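# Clamp the master-width blank in the vise

## Task

Pick out the plain metal blank whose width matches the dark setting master and set it in the vise so it rests on both low parallel bars, which are loose and must finish standing upright between the jaws. One long face of the blank must sit flush along its full length against the fixed jaw (the end block without hoses), and one short end must touch the work stop (the short rod between the jaws). Neither the setting master nor any other blank may be left obviously tipped over.

## Robot and tools

Robot: two six-joint arms, left_arm and right_arm, each ending in a two-finger parallel gripper with a wrist camera (cam_left_wrist and cam_right_wrist, both 896x504). There are no fixed cameras among the image sources.

Frames: the scene frame has its origin at table-top height, halfway between the nominal arm bases, +z up, +x out over the table, and left_arm toward +y. Calibrated bases: left_arm at (+0.014, +0.281, 0) m, quat_wxyz (+1.000, 0, 0, -0.019); right_arm at (+0.056, -0.369, 0) m, quat_wxyz (+1.000, 0, 0, +0.004). Every hand position, velocity, target and wrist-camera pose in a result is given in that arm's own base frame; the table uses the scene frame. Printed hand poses can be wrong by a few centimetres, more when the arm is stretched far.

Gripper geometry: fingers point along the gripper's +z and close along its x. end_effector_position is the midpoint between the pads; fingertips extend 15.0 mm past it. The housing starts 65 mm behind that point and measures 146 mm along the closing direction by 50 mm across. A post-mounted block projects about 11 cm from the wrist-roll axis toward the gripper's -y, about 2 cm ahead of the flange, and rotates with the hand.

A row: 18 numbers covering both arms, always all of them. First left_arm: 6 absolute joint target angles in radians, then gripper position, force_limit, speed; then the same 9 for right_arm. Joint order inside a row and in every per-joint result list is: wrist roll, shoulder, waist, wrist pitch, forearm roll, elbow. Stated joint ranges (rad): waist -6.283..6.283, shoulder -2.059..2.094, elbow -3.927..0.192, forearm roll -6.283..6.283, wrist pitch -1.693..3.142, wrist roll -6.283..6.283. A target more than 0.010 beyond a range end, and beyond the current angle, gets the call rejected; true ends may differ by up to 0.010, and a joint pushed to its end produces a "joint sent to its limit" note.
Gripper numbers are each scaled -1..1. position: +1 fully open (108 mm gap), about -0.96 pads meet; send -1 to grasp so fingers stop on the object. force_limit: pad pressure, roughly 2.5 N at -1 up to 32 N at +1 (actual grip varies widely). speed: 5 mm/s at -1 to 420 mm/s at +1. To leave a gripper unchanged, resend its previous three numbers (0 is a real command). After the fingers stop, new force or speed only applies if position changes by at least 0.01.

Tools:
- execute_actions(actions, cameras): actions is a list of actions; each action is up to 15 rows, one per 1/30 s step, the last row repeated to fill 15. Joint targets are absolute. An empty list returns camera images and the full result.
- move(target, speed, blend, blocking, cameras): target is one 18-number row or up to 15 rows of absolute joint goals; all joints interpolate together, so the hand follows a curve and nothing is avoided. speed in rad/s for the joint with the farthest to travel, 0.01 to 3.14, default 0.5, one value or one per target. blend in rad rounds corners (0 = stop at each). blocking=false returns early while motion continues; a new move replaces it. Gripper numbers of later targets apply on arrival when everything is at rest. The result adds a "move:" line: done, off_target, moving, held or fault, plus limits=held if steps were withheld.
- wait(seconds 0..10, cameras): lets time pass holding the last commands.
- stop(cameras): brakes a running move; fingers continue.
- zoom_image(camera, region [x0,y0,x1,y1] pixels, max 504x504): enlarges part of the newest image of cam_left_wrist or cam_right_wrist.
- show_instructions(): shows the reference job-sheet images.
- clear_fault(arm, cameras): clears a reported torque fault on left_arm or right_arm.
- finished_scene(scene): ends the scene, scene being its number (1 to 2); nothing may follow it in the same reply.

Results: Joint positions, Joint velocities ("within noise" when still), Joint targets (what the drives currently aim at, may drift), Joint torques (total drive output incl. arm weight, offset and noisy; positive means toward larger angle), Tool commands, end_effector_position/quat_wxyz/velocities, and per gripper is_grasped (1 only when something stopped the fingers short), width_mm and force_n. A "joint command not followed" line means the arm-to-arm clearance check altered targets. MOTOR HOT warns of heating near 65 °C; at 80 °C an over-temperature stop brakes the arm for 30-60 s or more.

Limits: each step a joint target stays within 0.637 rad of the measured angle; gripper speed is capped at 1 m/s; joints accelerate up to 3.14 rad/s in 0.16 s.

Avoid: dropping or releasing moving parts, slamming or hitting the vise or table, hard pushes, letting anything leave the table, arm-on-arm contact or one gripper squeezing the other's fingers. Torque faults occur when contact torque reaches load limits (N m: waist 46.2, shoulder 46.3, elbow 28.5, forearm roll 22.1, wrist pitch 10.9, wrist roll 10.7; held weight counts) or a motor stays saturated about 1 s; the arm backs off and stops until clear_fault. Wrist joints are weak with backlash. Keeping arms stretched, loaded or pushing toward unreachable poses heats motors. Loose objects may occasionally be nudged by outside disturbances.

Each tool is called after "Call:" by a JSON object that holds its "fn" and its "kwargs", one argument or row to a line.

Reference images:

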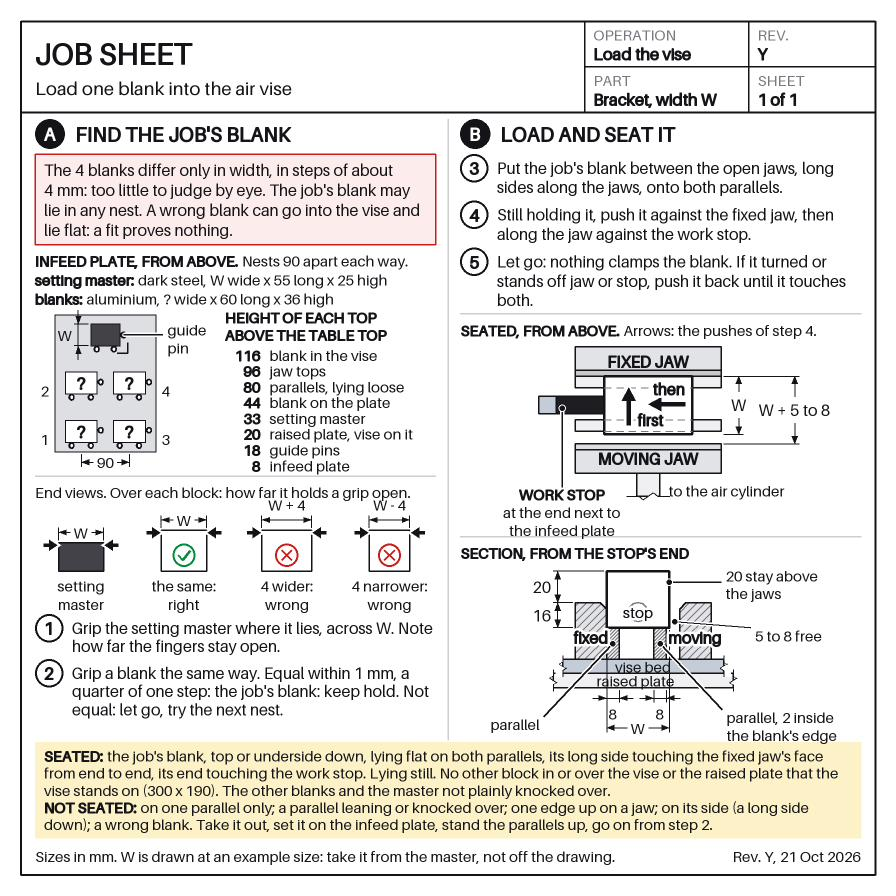

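## Session

Call:
{"fn": "execute_actions", "kwargs": {
  "actions": []
}}

Nothing of this call was run. Scene 2 begins with your next reply.

Call:
{"fn": "execute_actions", "kwargs": {
  "actions": []
}}

Scene clock: 0.00 s.
left_arm: end_effector_position=(+0.4462, +0.2991, +0.2383) width_mm=108.10 is_grasped=0 force_n=0.00 end_effector_quat_wxyz=(-0.542, +0.640, +0.459, +0.294) | right_arm: end_effector_position=(+0.2210, -0.1397, +0.2973) width_mm=108.10 is_grasped=0 force_n=0.00 end_effector_quat_wxyz=(-0.103, +0.022, +0.947, +0.302)
Joint names: [wrist roll, shoulder, waist, wrist pitch, forearm roll, elbow]
Joint positions: left_arm=[0.492 0.255 0.155 1.384 1.414 -1.062] | right_arm=[-1.564 -0.275 -0.832 1.887 0.27 -1.02]
Joint velocities: within noise
Joint torques (N m): no reading
Joint targets: left_arm=[0.492 0.255 0.155 1.384 1.414 -1.062] | right_arm=[-1.564 -0.275 -0.832 1.887 0.270 -1.020]
Tool commands: left_gripper/position=+1.0 left_gripper/force_limit=+1.0 left_gripper/speed=+1.0 right_gripper/position=+1.0 right_gripper/force_limit=+1.0 right_gripper/speed=+1.0

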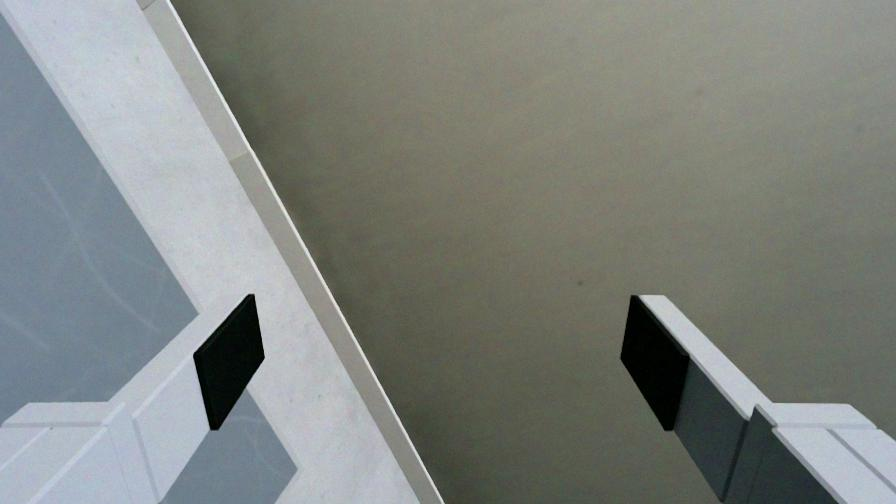

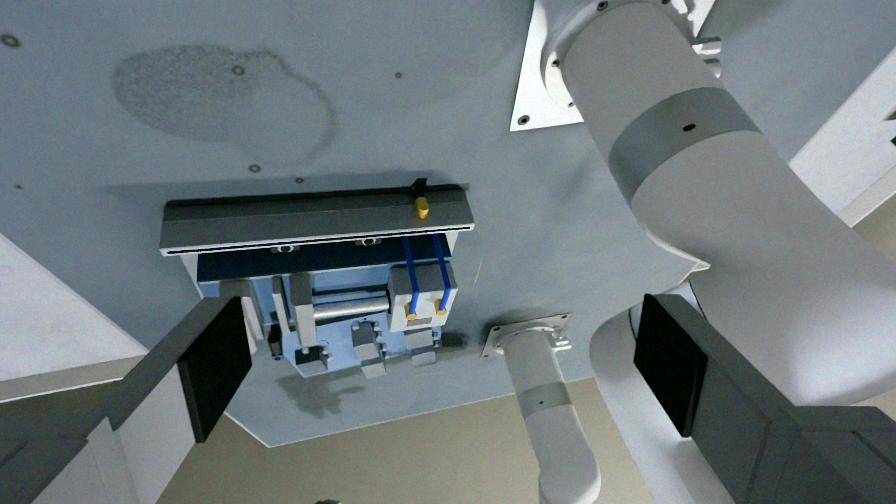

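Call:
{"fn": "zoom_image", "kwargs": {
  "camera": "cam_right_wrist",
  "region": [140, 160, 500, 400]
}}

Scaled by 1.400 from the camera's 896x504 image, which has a finer 1280x720 frame.

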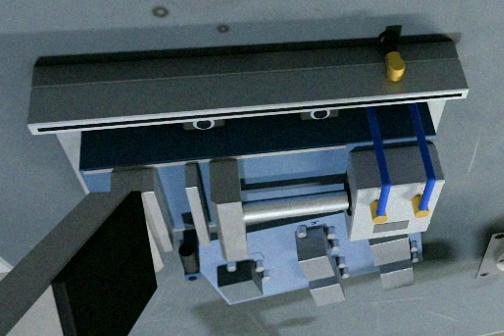

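Call:
{"fn": "move", "kwargs": {
  "target": [1.965,-0.229,-0.353,1.674,0,-1.445,1,1,1,-1.564,-0.275,-0.832,1.887,0.27,-1.02,1,1,1],
  "cameras": ["all"]
}}

Scene clock: 85.10 s.
left_arm: end_effector_position=(+0.3718, -0.1370, +0.4206) width_mm=108.10 is_grasped=0 force_n=0.00 end_effector_quat_wxyz=(+0.000, +1.000, +0.019, +0.000) | right_arm: end_effector_position=(+0.2209, -0.1398, +0.2975) width_mm=108.10 is_grasped=0 force_n=0.00 end_effector_quat_wxyz=(-0.103, +0.023, +0.948, +0.302)
Joint names: [wrist roll, shoulder, waist, wrist pitch, forearm roll, elbow]
Joint positions: left_arm=[1.965 -0.229 -0.353 1.674 0 -1.445] | right_arm=[-1.564 -0.275 -0.832 1.887 0.27 -1.02]
Joint torques (N m): left_arm=[1.46 -27.04 -5.97 0.27 -1.65 -19.38] | right_arm=[1.57 -25.04 -5.28 2.31 -2.35 -21.4]
Joint targets: left_arm=[1.965 -0.229 -0.353 1.674 0.000 -1.445] | right_arm=[-1.564 -0.275 -0.832 1.887 0.270 -1.020]
move: done

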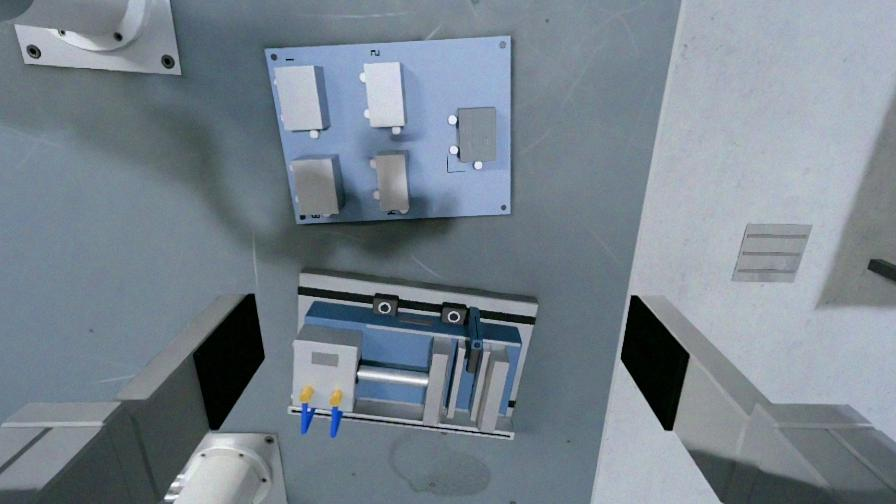

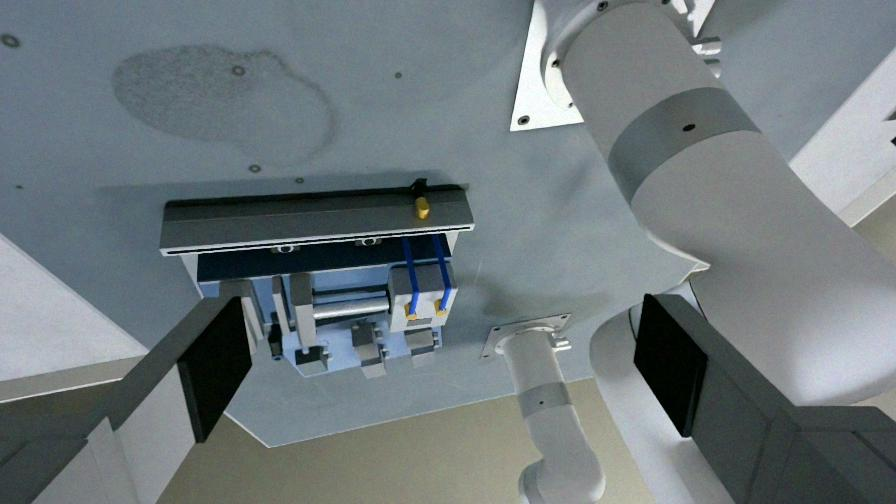

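Call:
{"fn": "move", "kwargs": {
  "target": [2.0517,-0.177,-0.2215,1.036,0,-0.859,1,1,1,-1.564,-0.275,-0.832,1.887,0.27,-1.02,1,1,1],
  "cameras": ["cam_left_wrist"]
}}

Scene clock: 149.60 s.
left_arm: end_effector_position=(+0.4027, -0.0907, +0.2006) width_mm=108.10 is_grasped=0 force_n=0.00 end_effector_quat_wxyz=(+0.000, +0.999, +0.041, +0.000) | right_arm: end_effector_position=(+0.2209, -0.1398, +0.2975) width_mm=108.10 is_grasped=0 force_n=0.00 end_effector_quat_wxyz=(-0.103, +0.023, +0.948, +0.302)
Joint names: [wrist roll, shoulder, waist, wrist pitch, forearm roll, elbow]
Joint positions: left_arm=[2.052 -0.177 -0.222 1.036 0 -0.859] | right_arm=[-1.564 -0.275 -0.832 1.887 0.27 -1.02]
Joint torques (N m): left_arm=[1.36 -16.33 6.15 -3.14 -0.07 -14.35] | right_arm=[1.57 -24.84 -5.2 2.35 -2.22 -21.36]
Joint targets: left_arm=[2.052 -0.177 -0.222 1.036 0.000 -0.859] | right_arm=[-1.564 -0.275 -0.832 1.887 0.270 -1.020]
move: done
Images, in order (width x height): cam_left_wrist 896x504.

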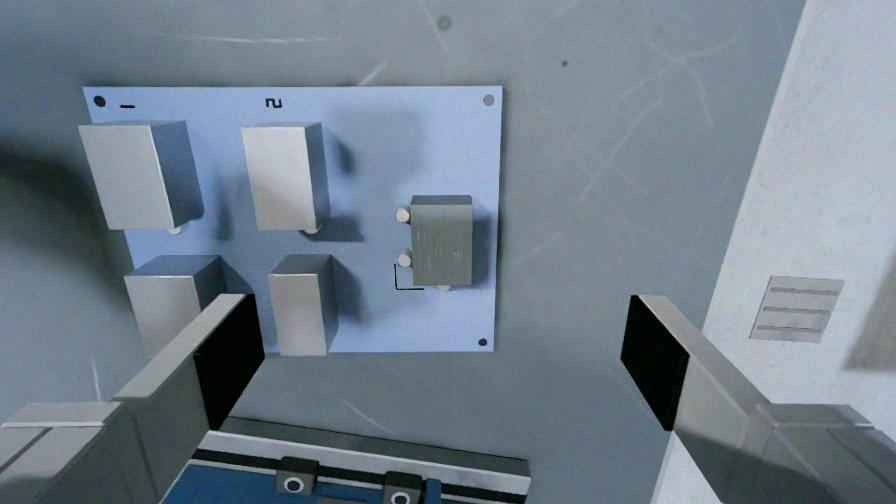

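Call:
{"fn": "move", "kwargs": {
  "target": [1.9944,0.0051,-0.2786,0.7336,0,-0.7387,1,1,1,-1.564,-0.275,-0.832,1.887,0.27,-1.02,1,1,1],
  "cameras": ["cam_left_wrist"]
}}

Scene clock: 171.83 s.
left_arm: end_effector_position=(+0.4018, -0.1149, +0.1008) width_mm=108.10 is_grasped=0 force_n=0.00 end_effector_quat_wxyz=(+0.000, +0.999, +0.042, +0.000) | right_arm: end_effector_position=(+0.2209, -0.1398, +0.2975) width_mm=108.10 is_grasped=0 force_n=0.00 end_effector_quat_wxyz=(-0.103, +0.023, +0.948, +0.302)
Joint names: [wrist roll, shoulder, waist, wrist pitch, forearm roll, elbow]
Joint positions: left_arm=[1.994 0.005 -0.279 0.734 0 -0.739] | right_arm=[-1.564 -0.275 -0.832 1.887 0.27 -1.02]
Joint torques (N m): left_arm=[-1.45 -18.66 -5.98 -3.14 1.2 -12.08] | right_arm=[1.47 -25.06 -5.04 2.4 -2.17 -21.37]
Joint targets: left_arm=[1.994 0.005 -0.279 0.734 0.000 -0.739] | right_arm=[-1.564 -0.275 -0.832 1.887 0.270 -1.020]
move: done
Images, in order (width x height): cam_left_wrist 896x504.

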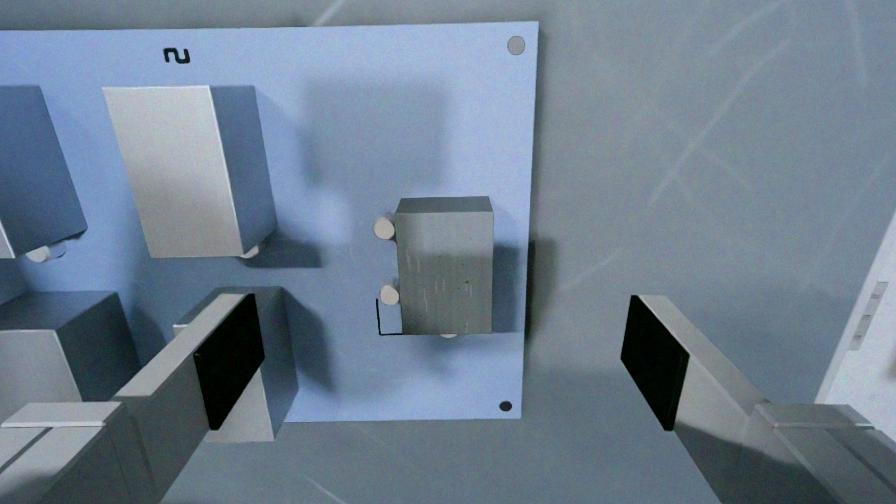

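Call:
{"fn": "move", "kwargs": {
  "target": [
    [1.9766,0.1674,-0.2964,0.5483,0,-0.7157,0.3,-0.5,-0.3,-1.564,-0.275,-0.832,1.887,0.27,-1.02,1,1,1],
    [1.9766,0.1674,-0.2964,0.5483,0,-0.7157,-1,-0.5,-0.85,-1.564,-0.275,-0.832,1.887,0.27,-1.02,1,1,1]
  ],
  "speed": 0.3,
  "cameras": ["cam_left_wrist"]
}}

Scene clock: 193.80 s.
left_arm: end_effector_position=(+0.4025, -0.1229, +0.0387) width_mm=38.97 is_grasped=1 force_n=14.45 end_effector_quat_wxyz=(+0.000, +0.999, +0.042, +0.000) | right_arm: end_effector_position=(+0.2209, -0.1398, +0.2975) width_mm=108.10 is_grasped=0 force_n=0.00 end_effector_quat_wxyz=(-0.103, +0.023, +0.948, +0.302)
Joint names: [wrist roll, shoulder, waist, wrist pitch, forearm roll, elbow]
Joint positions: left_arm=[1.977 0.167 -0.296 0.548 0 -0.716] | right_arm=[-1.564 -0.275 -0.832 1.887 0.27 -1.02]
Joint torques (N m): left_arm=[-1.37 -20.99 -5.76 -2.69 0.99 -10.57] | right_arm=[1.56 -25 -4.99 2.37 -2.26 -21.41]
Joint targets: left_arm=[1.977 0.167 -0.296 0.548 0.000 -0.716] | right_arm=[-1.564 -0.275 -0.832 1.887 0.270 -1.020]
move: done
Images, in order (width x height): cam_left_wrist 896x504.

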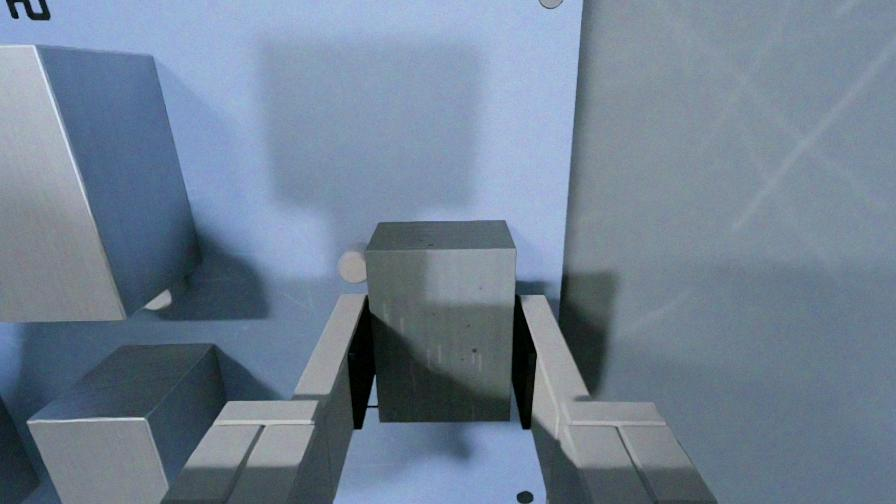

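Call:
{"fn": "move", "kwargs": {
  "target": [
    [1.9766,0.1674,-0.2964,0.5483,0,-0.7157,0.3,-0.5,-0.3,-1.564,-0.275,-0.832,1.887,0.27,-1.02,1,1,1],
    [1.9944,0.0051,-0.2786,0.7336,0,-0.7387,0.3,-0.5,-0.3,-1.564,-0.275,-0.832,1.887,0.27,-1.02,1,1,1],
    [2.1717,-0.27,-0.1015,1.036,0,-0.766,0.3,-0.5,-0.3,-1.564,-0.275,-0.832,1.887,0.27,-1.02,1,1,1]
  ],
  "blend": [0,0.05,0],
  "cameras": ["cam_left_wrist"]
}}

Call:
{"fn": "zoom_image", "kwargs": {
  "camera": "cam_left_wrist",
  "region": [60, 50, 564, 450]
}}

Scene clock: 220.83 s.
left_arm: end_effector_position=(+0.3839, -0.0391, +0.1995) width_mm=69.50 is_grasped=0 force_n=0.00 end_effector_quat_wxyz=(+0.000, +0.999, +0.041, +0.000) | right_arm: end_effector_position=(+0.2209, -0.1398, +0.2975) width_mm=108.10 is_grasped=0 force_n=0.00 end_effector_quat_wxyz=(-0.103, +0.023, +0.948, +0.302)
Joint names: [wrist roll, shoulder, waist, wrist pitch, forearm roll, elbow]
Joint positions: left_arm=[2.172 -0.27 -0.102 1.036 0 -0.766] | right_arm=[-1.564 -0.275 -0.832 1.887 0.27 -1.02]
Joint torques (N m): left_arm=[1.42 -27.44 6.08 0.24 0.9 -19.95] | right_arm=[1.47 -24.99 -4.97 2.39 -2.06 -21.34]
Joint targets: left_arm=[2.172 -0.270 -0.102 1.036 0.000 -0.766] | right_arm=[-1.564 -0.275 -0.832 1.887 0.270 -1.020]
move: done
Images, in order (width x height): cam_left_wrist 896x504.

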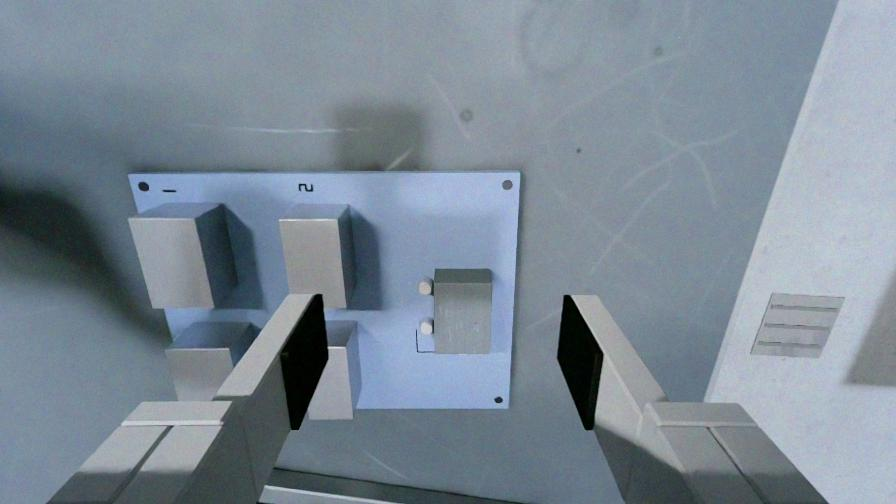

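Scaled by 1.000.

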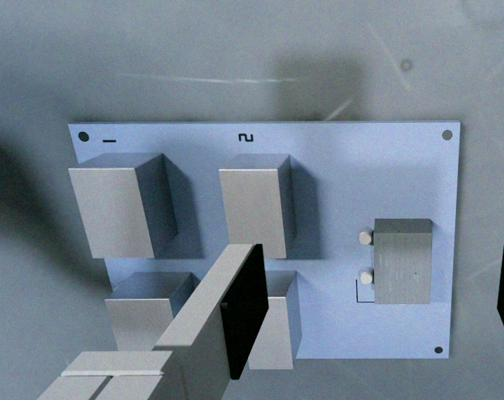

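Call:
{"fn": "move", "kwargs": {
  "target": [1.970,-0.3524,-0.303,0.7291,0,-0.3767,0.3,-0.5,-0.3,-1.564,-0.275,-0.832,1.887,0.27,-1.02,1,1,1],
  "cameras": ["cam_left_wrist"]
}}

Scene clock: 247.03 s.
left_arm: end_effector_position=(+0.2997, -0.0937, +0.1007) width_mm=69.50 is_grasped=0 force_n=0.00 end_effector_quat_wxyz=(+0.000, +0.999, +0.042, +0.000) | right_arm: end_effector_position=(+0.2209, -0.1398, +0.2975) width_mm=108.10 is_grasped=0 force_n=0.00 end_effector_quat_wxyz=(-0.103, +0.023, +0.948, +0.302)
Joint names: [wrist roll, shoulder, waist, wrist pitch, forearm roll, elbow]
Joint positions: left_arm=[1.97 -0.352 -0.303 0.729 0 -0.377] | right_arm=[-1.564 -0.275 -0.832 1.887 0.27 -1.02]
Joint torques (N m): left_arm=[-1.54 -22.08 -5.94 -3.18 0.8 -12.26] | right_arm=[1.42 -24.8 -4.85 2.35 -2.06 -21.39]
Joint targets: left_arm=[1.970 -0.352 -0.303 0.729 0.000 -0.377] | right_arm=[-1.564 -0.275 -0.832 1.887 0.270 -1.020]
move: done
Images, in order (width x height): cam_left_wrist 896x504.

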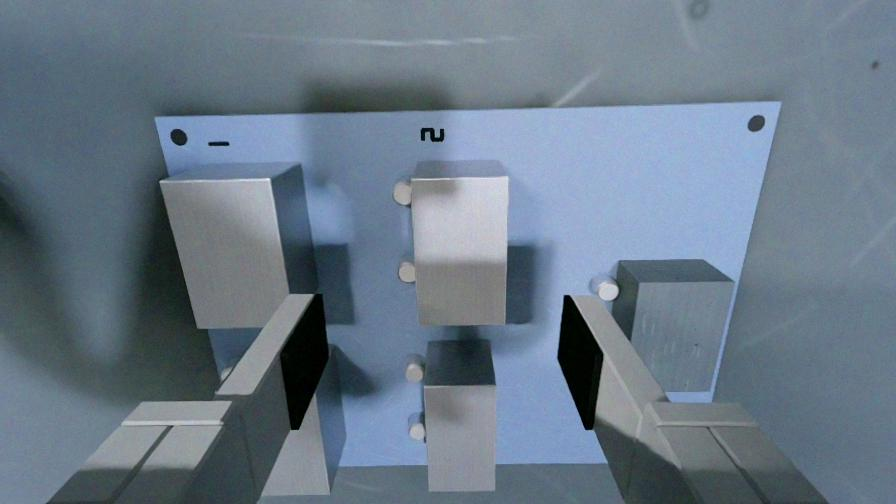

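Call:
{"fn": "move", "kwargs": {
  "target": [
    [1.9795,-0.1359,-0.2935,0.4957,0,-0.3598,0.3,-0.5,-0.3,-1.564,-0.275,-0.832,1.887,0.27,-1.02,1,1,1],
    [1.9795,-0.1359,-0.2935,0.4957,0,-0.3598,-1,-0.5,-0.85,-1.564,-0.275,-0.832,1.887,0.27,-1.02,1,1,1]
  ],
  "speed": 0.3,
  "cameras": ["cam_left_wrist"]
}}

Scene clock: 262.13 s.
left_arm: end_effector_position=(+0.3078, -0.0930, +0.0437) width_mm=34.96 is_grasped=0 force_n=16.03 end_effector_quat_wxyz=(+0.000, +0.999, +0.042, +0.000) | right_arm: end_effector_position=(+0.2209, -0.1398, +0.2975) width_mm=108.10 is_grasped=0 force_n=0.00 end_effector_quat_wxyz=(-0.103, +0.023, +0.948, +0.302)
Joint names: [wrist roll, shoulder, waist, wrist pitch, forearm roll, elbow]
Joint positions: left_arm=[1.98 -0.136 -0.293 0.496 0 -0.36] | right_arm=[-1.564 -0.275 -0.832 1.887 0.27 -1.02]
Joint torques (N m): left_arm=[1.01 -12.22 5.92 -2.99 0.75 -10.34] | right_arm=[1.46 -24.87 -4.8 2.33 -2.03 -21.35]
Joint targets: left_arm=[1.979 -0.136 -0.293 0.496 0.000 -0.360] | right_arm=[-1.564 -0.275 -0.832 1.887 0.270 -1.020]
move: done
Images, in order (width x height): cam_left_wrist 896x504.

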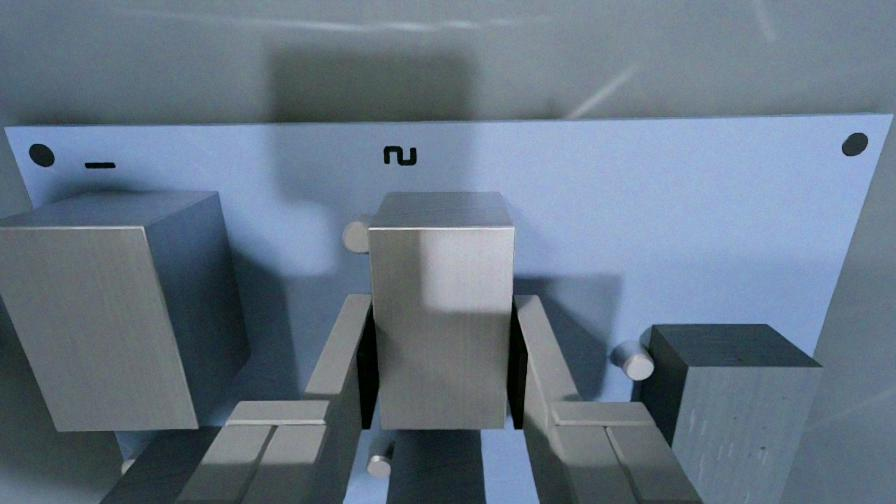

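Call:
{"fn": "wait", "kwargs": {
  "seconds": 0.5
}}

Scene clock: 265.40 s.
left_arm: end_effector_position=(+0.3078, -0.0930, +0.0437) width_mm=34.96 is_grasped=1 force_n=16.03 end_effector_quat_wxyz=(+0.000, +0.999, +0.042, +0.000) | right_arm: end_effector_position=(+0.2209, -0.1398, +0.2975) width_mm=108.10 is_grasped=0 force_n=0.00 end_effector_quat_wxyz=(-0.103, +0.023, +0.948, +0.302)
Joint names: [wrist roll, shoulder, waist, wrist pitch, forearm roll, elbow]
Joint positions: left_arm=[1.98 -0.136 -0.293 0.496 0 -0.36] | right_arm=[-1.564 -0.275 -0.832 1.887 0.27 -1.02]
Joint torques (N m): left_arm=[0.99 -14.89 4.1 -2.26 0.66 -14.35] | right_arm=[1.39 -25 -4.82 2.41 -1.95 -21.34]
Joint targets: left_arm=[1.979 -0.136 -0.293 0.496 0.000 -0.360] | right_arm=[-1.564 -0.275 -0.832 1.887 0.270 -1.020]
Tool commands: left_gripper/position=-1.0 left_gripper/force_limit=-0.5 left_gripper/speed=-0.85 right_gripper/position=+1.0 right_gripper/force_limit=+1.0 right_gripper/speed=+1.0
wait: 0.50 s; at rest from the start

Call:
{"fn": "move", "kwargs": {
  "target": [
    [1.9795,-0.1359,-0.2935,0.4957,0,-0.3598,0.3,-0.5,-0.3,-1.564,-0.275,-0.832,1.887,0.27,-1.02,1,1,1],
    [1.9795,-0.3229,-0.2935,0.7245,0,-0.4016,0.3,-0.5,-0.3,-1.564,-0.275,-0.832,1.887,0.27,-1.02,1,1,1],
    [1.8409,-0.7034,-0.4321,0.8433,0,-0.1399,0.3,-0.5,-0.3,-1.564,-0.275,-0.832,1.887,0.27,-1.02,1,1,1]
  ],
  "blend": [0,0.03,0],
  "cameras": ["cam_left_wrist"]
}}

Scene clock: 286.77 s.
left_arm: end_effector_position=(+0.2181, -0.1006, +0.1007) width_mm=69.50 is_grasped=0 force_n=0.00 end_effector_quat_wxyz=(+0.000, +0.999, +0.042, +0.000) | right_arm: end_effector_position=(+0.2209, -0.1398, +0.2975) width_mm=108.10 is_grasped=0 force_n=0.00 end_effector_quat_wxyz=(-0.103, +0.023, +0.948, +0.302)
Joint names: [wrist roll, shoulder, waist, wrist pitch, forearm roll, elbow]
Joint positions: left_arm=[1.841 -0.703 -0.432 0.843 0 -0.14] | right_arm=[-1.564 -0.275 -0.832 1.887 0.27 -1.02]
Joint torques (N m): left_arm=[-1.52 -13.98 -5.97 0.23 0.43 -12.89] | right_arm=[1.4 -24.73 -4.82 2.36 -1.94 -21.38]
Joint targets: left_arm=[1.841 -0.703 -0.432 0.843 0.000 -0.140] | right_arm=[-1.564 -0.275 -0.832 1.887 0.270 -1.020]
move: done
Images, in order (width x height): cam_left_wrist 896x504.

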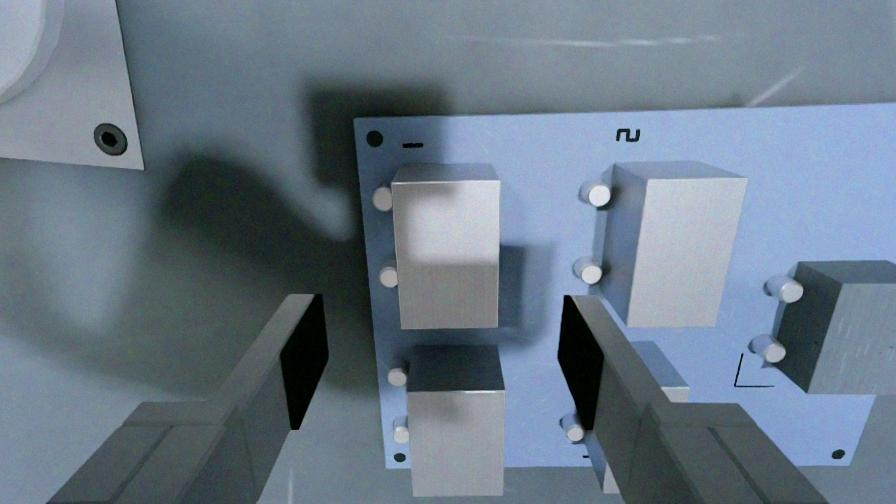

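Call:
{"fn": "move", "kwargs": {
  "target": [
    [1.8409,-0.4601,-0.4321,0.5398,0,-0.0797,0.3,-0.5,-0.3,-1.564,-0.275,-0.832,1.887,0.27,-1.02,1,1,1],
    [1.8409,-0.4601,-0.4321,0.5398,0,-0.0797,-1,-0.5,-0.85,-1.564,-0.275,-0.832,1.887,0.27,-1.02,1,1,1]
  ],
  "speed": 0.3,
  "cameras": ["cam_left_wrist"]
}}

Call:
{"fn": "wait", "kwargs": {
  "seconds": 0.3
}}

Scene clock: 296.20 s.
left_arm: end_effector_position=(+0.2181, -0.1006, +0.0437) width_mm=38.91 is_grasped=1 force_n=16.69 end_effector_quat_wxyz=(+0.000, +0.999, +0.042, +0.000) | right_arm: end_effector_position=(+0.2209, -0.1398, +0.2975) width_mm=108.10 is_grasped=0 force_n=0.00 end_effector_quat_wxyz=(-0.103, +0.023, +0.948, +0.302)
Joint names: [wrist roll, shoulder, waist, wrist pitch, forearm roll, elbow]
Joint positions: left_arm=[1.841 -0.46 -0.432 0.54 0 -0.08] | right_arm=[-1.564 -0.275 -0.832 1.887 0.27 -1.02]
Joint torques (N m): left_arm=[-1.44 -3.89 -5.74 -2.68 0.38 -10.59] | right_arm=[1.37 -24.72 -4.79 2.35 -1.8 -21.37]
Joint targets: left_arm=[1.841 -0.460 -0.432 0.540 0.000 -0.080] | right_arm=[-1.564 -0.275 -0.832 1.887 0.270 -1.020]
move: done
Images, in order (width x height): cam_left_wrist 896x504.

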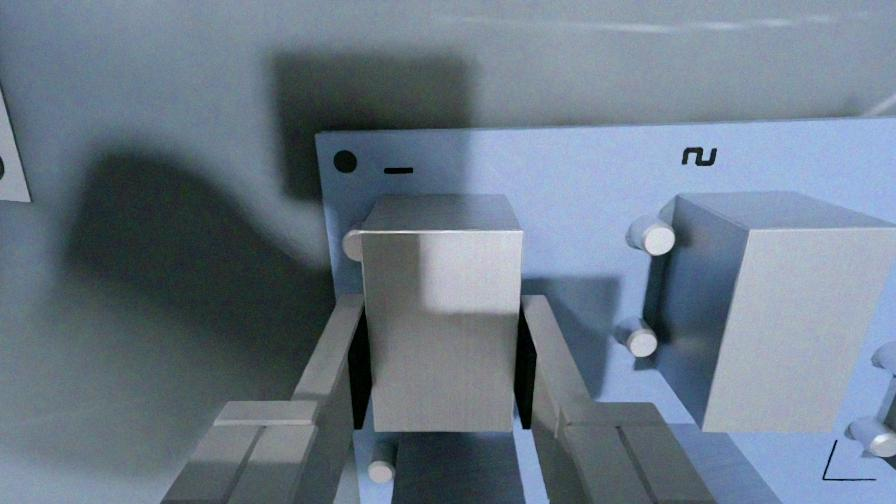

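Scene clock: 296.50 s.
left_arm: end_effector_position=(+0.2181, -0.1006, +0.0437) width_mm=38.91 is_grasped=1 force_n=16.69 end_effector_quat_wxyz=(+0.000, +0.999, +0.042, +0.000) | right_arm: end_effector_position=(+0.2209, -0.1398, +0.2975) width_mm=108.10 is_grasped=0 force_n=0.00 end_effector_quat_wxyz=(-0.103, +0.023, +0.948, +0.302)
Joint names: [wrist roll, shoulder, waist, wrist pitch, forearm roll, elbow]
Joint positions: left_arm=[1.841 -0.46 -0.432 0.54 0 -0.08] | right_arm=[-1.564 -0.275 -0.832 1.887 0.27 -1.02]
Joint torques (N m): left_arm=[-1.42 -4 -5.47 -2.43 0.36 -10.73] | right_arm=[1.43 -24.79 -4.76 2.27 -1.81 -21.33]
Joint targets: left_arm=[1.841 -0.460 -0.432 0.540 0.000 -0.080] | right_arm=[-1.564 -0.275 -0.832 1.887 0.270 -1.020]
Tool commands: left_gripper/position=-1.0 left_gripper/force_limit=-0.5 left_gripper/speed=-0.85 right_gripper/position=+1.0 right_gripper/force_limit=+1.0 right_gripper/speed=+1.0
wait: 0.30 s; at rest by 0.17 s

Call:
{"fn": "move", "kwargs": {
  "target": [
    [1.8409,-0.4601,-0.4321,0.5398,0,-0.0797,-0.97,0.1,-0.85,-1.564,-0.275,-0.832,1.887,0.27,-1.02,1,1,1],
    [1.8409,-0.7034,-0.4321,0.8433,0,-0.1399,-0.97,0.1,-0.85,-1.564,-0.275,-0.832,1.887,0.27,-1.02,1,1,1],
    [1.8409,-0.7847,-0.4321,0.9771,0,-0.1924,-0.97,0.1,-0.85,-1.564,-0.275,-0.832,1.887,0.27,-1.02,1,1,1],
    [1.6472,0.3065,-0.7788,1.3102,0,-1.6167,-0.97,0.1,-0.85,-1.564,-0.275,-0.832,1.887,0.27,-1.02,1,1,1]
  ],
  "blend": [0,0.03,0.03,0],
  "cameras": ["all"]
}}

Call:
{"fn": "zoom_image", "kwargs": {
  "camera": "cam_left_wrist",
  "region": [200, 0, 700, 300]
}}

Scene clock: 324.43 s.
left_arm: end_effector_position=(+0.4013, -0.3960, +0.2607) width_mm=38.85 is_grasped=1 force_n=18.36 end_effector_quat_wxyz=(+0.000, +0.999, -0.035, +0.000) | right_arm: end_effector_position=(+0.2209, -0.1398, +0.2975) width_mm=108.10 is_grasped=0 force_n=0.00 end_effector_quat_wxyz=(-0.103, +0.023, +0.948, +0.302)
Joint names: [wrist roll, shoulder, waist, wrist pitch, forearm roll, elbow]
Joint positions: left_arm=[1.647 0.306 -0.779 1.31 0 -1.617] | right_arm=[-1.564 -0.275 -0.832 1.887 0.27 -1.02]
Joint torques (N m): left_arm=[-1.51 -31.32 -6.14 0.16 0.14 -21.41] | right_arm=[1.35 -24.61 -4.72 2.33 -1.7 -21.38]
Joint targets: left_arm=[1.647 0.306 -0.779 1.310 0.000 -1.617] | right_arm=[-1.564 -0.275 -0.832 1.887 0.270 -1.020]
move: done

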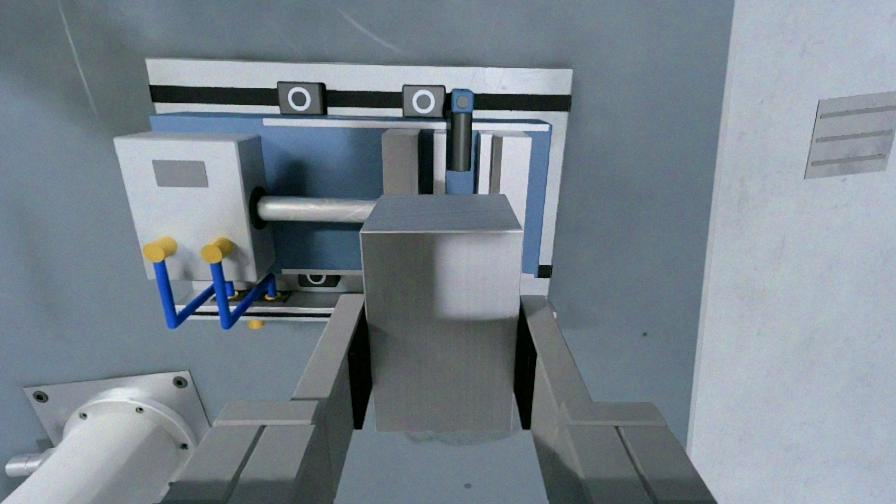

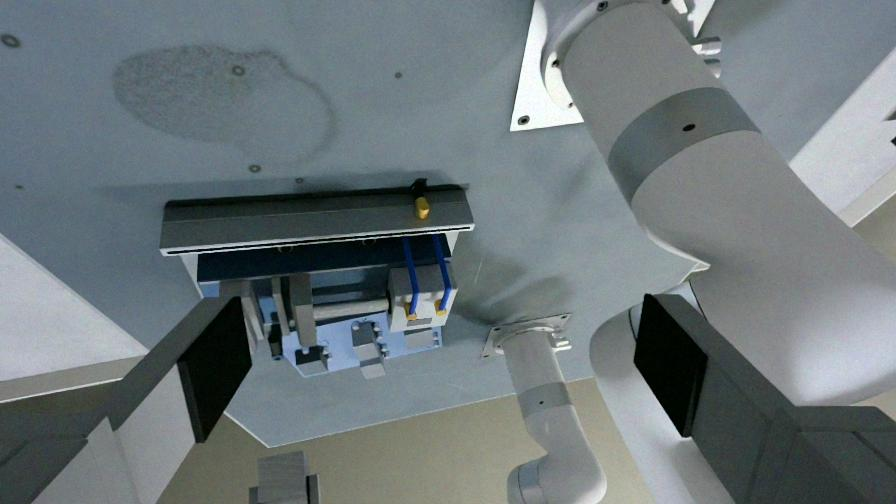

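Scaled by 1.008 from the camera's 896x504 image, which has a finer 1280x720 frame.

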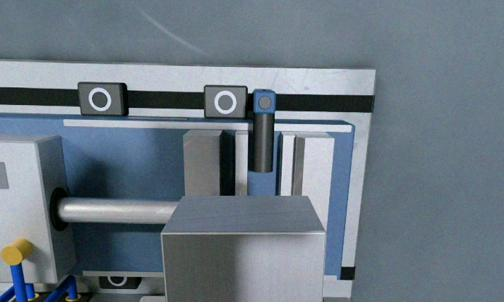

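Call:
{"fn": "move", "kwargs": {
  "target": [1.6218,0.4483,-0.8262,1.1722,0,-1.6205,-0.97,0.1,-0.85,-1.564,-0.275,-0.832,1.887,0.27,-1.02,1,1,1],
  "cameras": ["cam_left_wrist"]
}}

Call:
{"fn": "zoom_image", "kwargs": {
  "camera": "cam_left_wrist",
  "region": [300, 60, 600, 260]
}}

Scene clock: 363.70 s.
left_arm: end_effector_position=(+0.4021, -0.4363, +0.1908) width_mm=38.85 is_grasped=1 force_n=18.36 end_effector_quat_wxyz=(+0.000, +0.999, -0.046, +0.000) | right_arm: end_effector_position=(+0.2209, -0.1398, +0.2975) width_mm=108.10 is_grasped=0 force_n=0.00 end_effector_quat_wxyz=(-0.103, +0.023, +0.948, +0.302)
Joint names: [wrist roll, shoulder, waist, wrist pitch, forearm roll, elbow]
Joint positions: left_arm=[1.622 0.448 -0.826 1.172 0 -1.621] | right_arm=[-1.564 -0.275 -0.832 1.887 0.27 -1.02]
Joint torques (N m): left_arm=[-1.49 -34.2 -6.12 -3.31 0.03 -20.9] | right_arm=[1.32 -24.66 -4.77 2.28 -1.62 -21.41]
Joint targets: left_arm=[1.622 0.448 -0.826 1.172 0.000 -1.621] | right_arm=[-1.564 -0.275 -0.832 1.887 0.270 -1.020]
move: done
Images, in order (width x height): cam_left_wrist 896x504.

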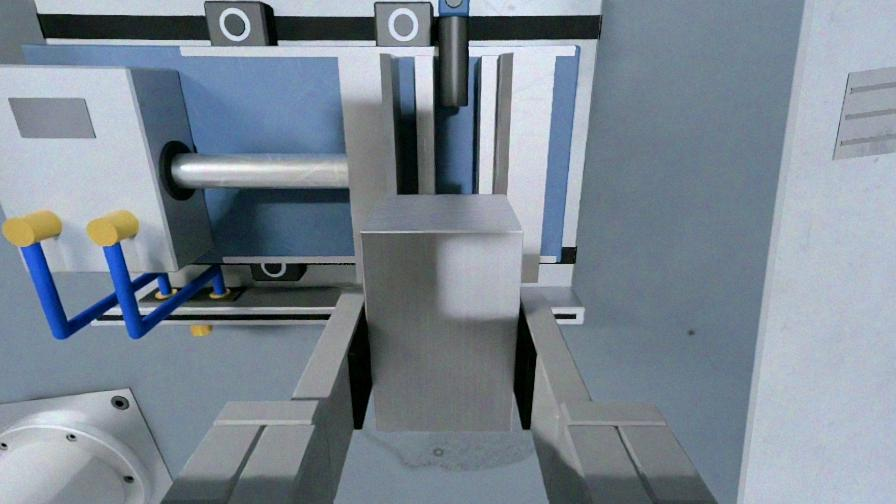

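Scaled by 1.680 from the camera's 896x504 image, which has a finer 1280x720 frame.

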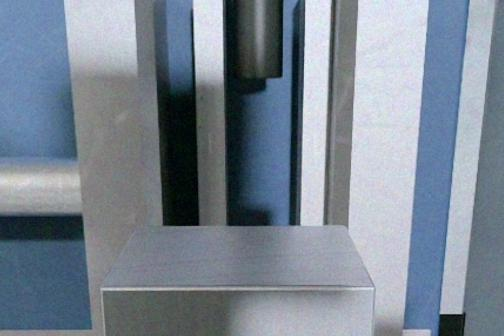

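Call:
{"fn": "move", "kwargs": {
  "target": [1.6554,0.4221,-0.7926,1.0417,0,-1.4638,-0.97,0.1,-0.85,-1.564,-0.275,-0.832,1.887,0.27,-1.02,1,1,1],
  "speed": 0.3,
  "cameras": ["all"]
}}

Call:
{"fn": "zoom_image", "kwargs": {
  "camera": "cam_left_wrist",
  "region": [300, 0, 600, 250]
}}

Call:
{"fn": "zoom_image", "kwargs": {
  "camera": "cam_right_wrist",
  "region": [150, 160, 450, 380]
}}

Scene clock: 384.80 s.
left_arm: end_effector_position=(+0.4045, -0.4104, +0.1507) width_mm=38.85 is_grasped=1 force_n=18.36 end_effector_quat_wxyz=(+0.000, +0.999, -0.046, +0.000) | right_arm: end_effector_position=(+0.2209, -0.1398, +0.2975) width_mm=108.10 is_grasped=0 force_n=0.00 end_effector_quat_wxyz=(-0.103, +0.023, +0.948, +0.302)
Joint names: [wrist roll, shoulder, waist, wrist pitch, forearm roll, elbow]
Joint positions: left_arm=[1.655 0.422 -0.793 1.042 0 -1.464] | right_arm=[-1.564 -0.275 -0.832 1.887 0.27 -1.02]
Joint torques (N m): left_arm=[1.41 -46.65 5.9 -3.33 0 -14.95] | right_arm=[1.22 -24.59 -4.82 2.31 -1.62 -21.36]
Joint targets: left_arm=[1.655 0.422 -0.793 1.042 0.000 -1.464] | right_arm=[-1.564 -0.275 -0.832 1.887 0.270 -1.020]
move: done

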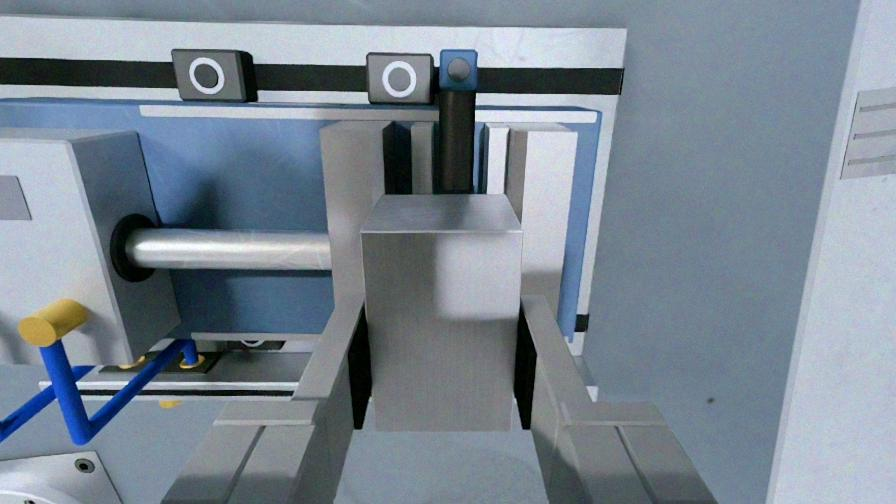

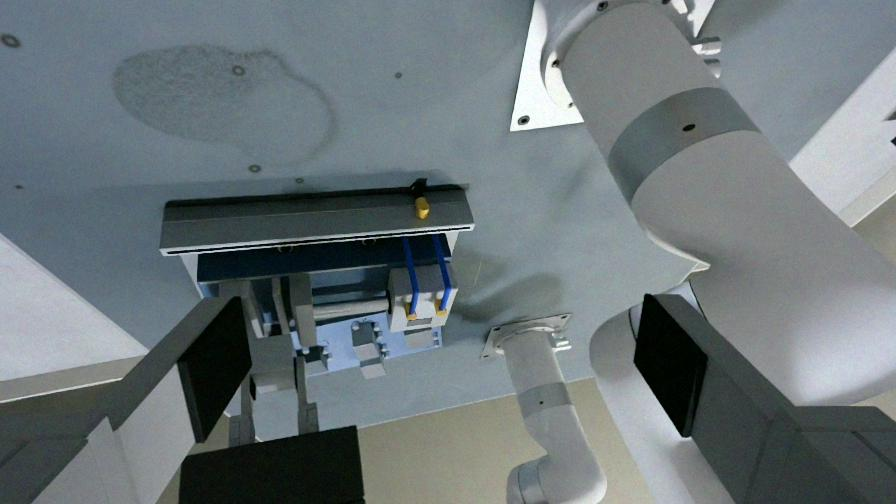

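Scaled by 1.680 from the camera's 896x504 image, which has a finer 1280x720 frame.

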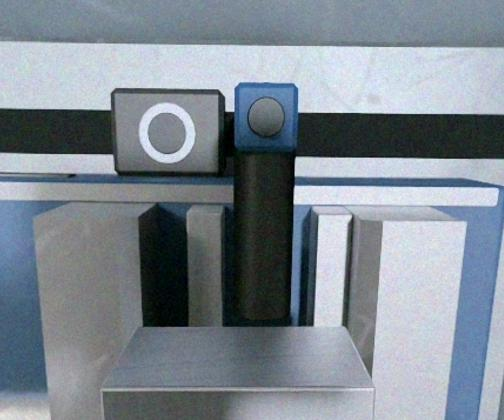

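Scaled by 1.680 from the camera's 896x504 image, which has a finer 1280x720 frame.

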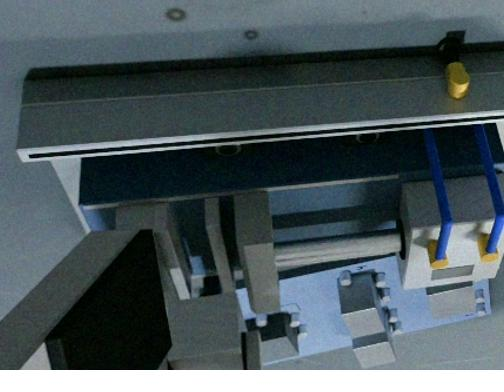

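Call:
{"fn": "zoom_image", "kwargs": {
  "camera": "cam_left_wrist",
  "region": [310, 110, 430, 250]
}}

Call:
{"fn": "zoom_image", "kwargs": {
  "camera": "cam_left_wrist",
  "region": [470, 110, 590, 250]
}}

Scaled by 3.600 from the camera's 896x504 image, which has a finer 1280x720 frame.

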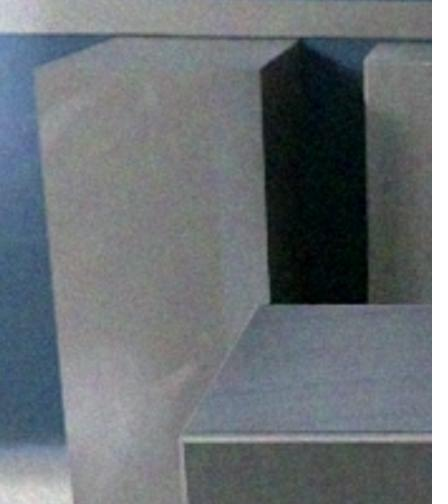

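Scaled by 3.600 from the camera's 896x504 image, which has a finer 1280x720 frame.

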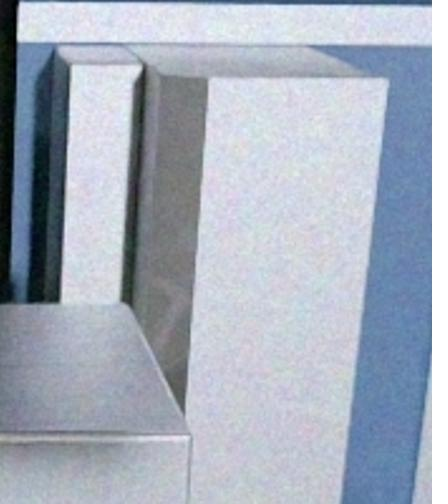

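Call:
{"fn": "move", "kwargs": {
  "target": [
    [1.6517,0.435,-0.7963,1.048,0,-1.483,-0.97,0.1,-0.85,-1.564,-0.275,-0.832,1.887,0.27,-1.02,1,1,1],
    [1.6517,0.4747,-0.7963,0.9693,0,-1.444,-0.97,0.1,-0.85,-1.564,-0.275,-0.832,1.887,0.27,-1.02,1,1,1]
  ],
  "speed": [0.3,0.08],
  "cameras": ["all"]
}}

Call:
{"fn": "zoom_image", "kwargs": {
  "camera": "cam_left_wrist",
  "region": [310, 110, 590, 290]
}}

Scene clock: 435.27 s.
left_arm: end_effector_position=(+0.4055, -0.4145, +0.1177) width_mm=38.85 is_grasped=1 force_n=18.36 end_effector_quat_wxyz=(+0.000, +0.999, -0.046, +0.000) | right_arm: end_effector_position=(+0.2209, -0.1398, +0.2975) width_mm=108.10 is_grasped=0 force_n=0.00 end_effector_quat_wxyz=(-0.103, +0.023, +0.948, +0.302)
Joint names: [wrist roll, shoulder, waist, wrist pitch, forearm roll, elbow]
Joint positions: left_arm=[1.652 0.475 -0.796 0.969 0 -1.444] | right_arm=[-1.564 -0.275 -0.832 1.887 0.27 -1.02]
Joint torques (N m): left_arm=[-1.07 -34.13 -6.05 -3.4 -0.24 -14.27] | right_arm=[1.33 -24.75 -4.48 2.33 -1.64 -21.33]
Joint targets: left_arm=[1.652 0.475 -0.796 0.969 0.000 -1.444] | right_arm=[-1.564 -0.275 -0.832 1.887 0.270 -1.020]
move: done

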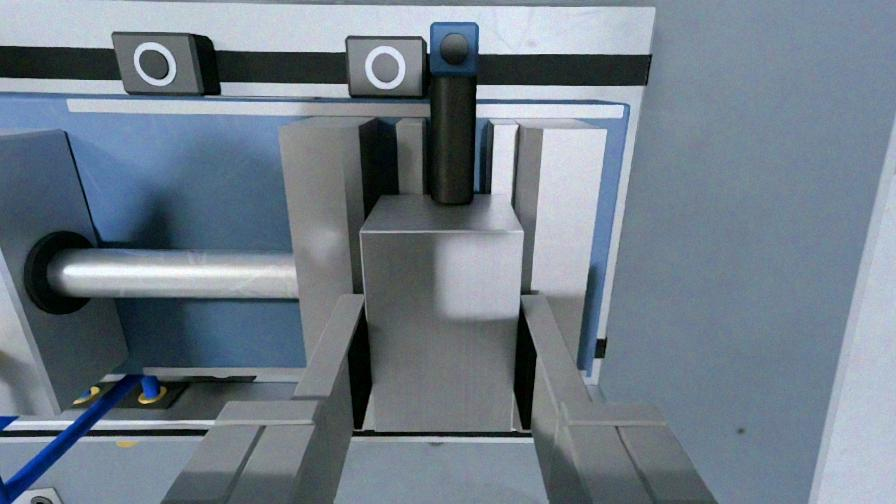

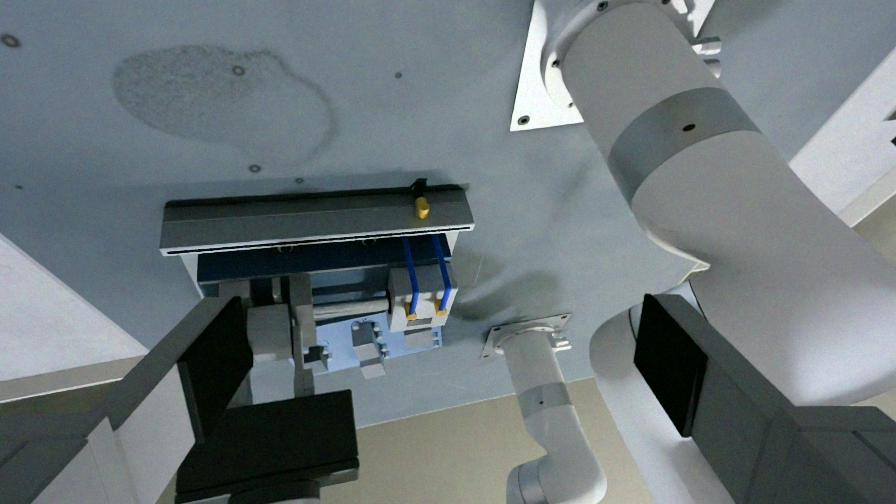

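Scaled by 1.800 from the camera's 896x504 image, which has a finer 1280x720 frame.

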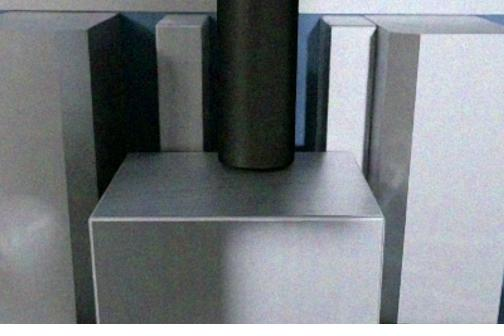

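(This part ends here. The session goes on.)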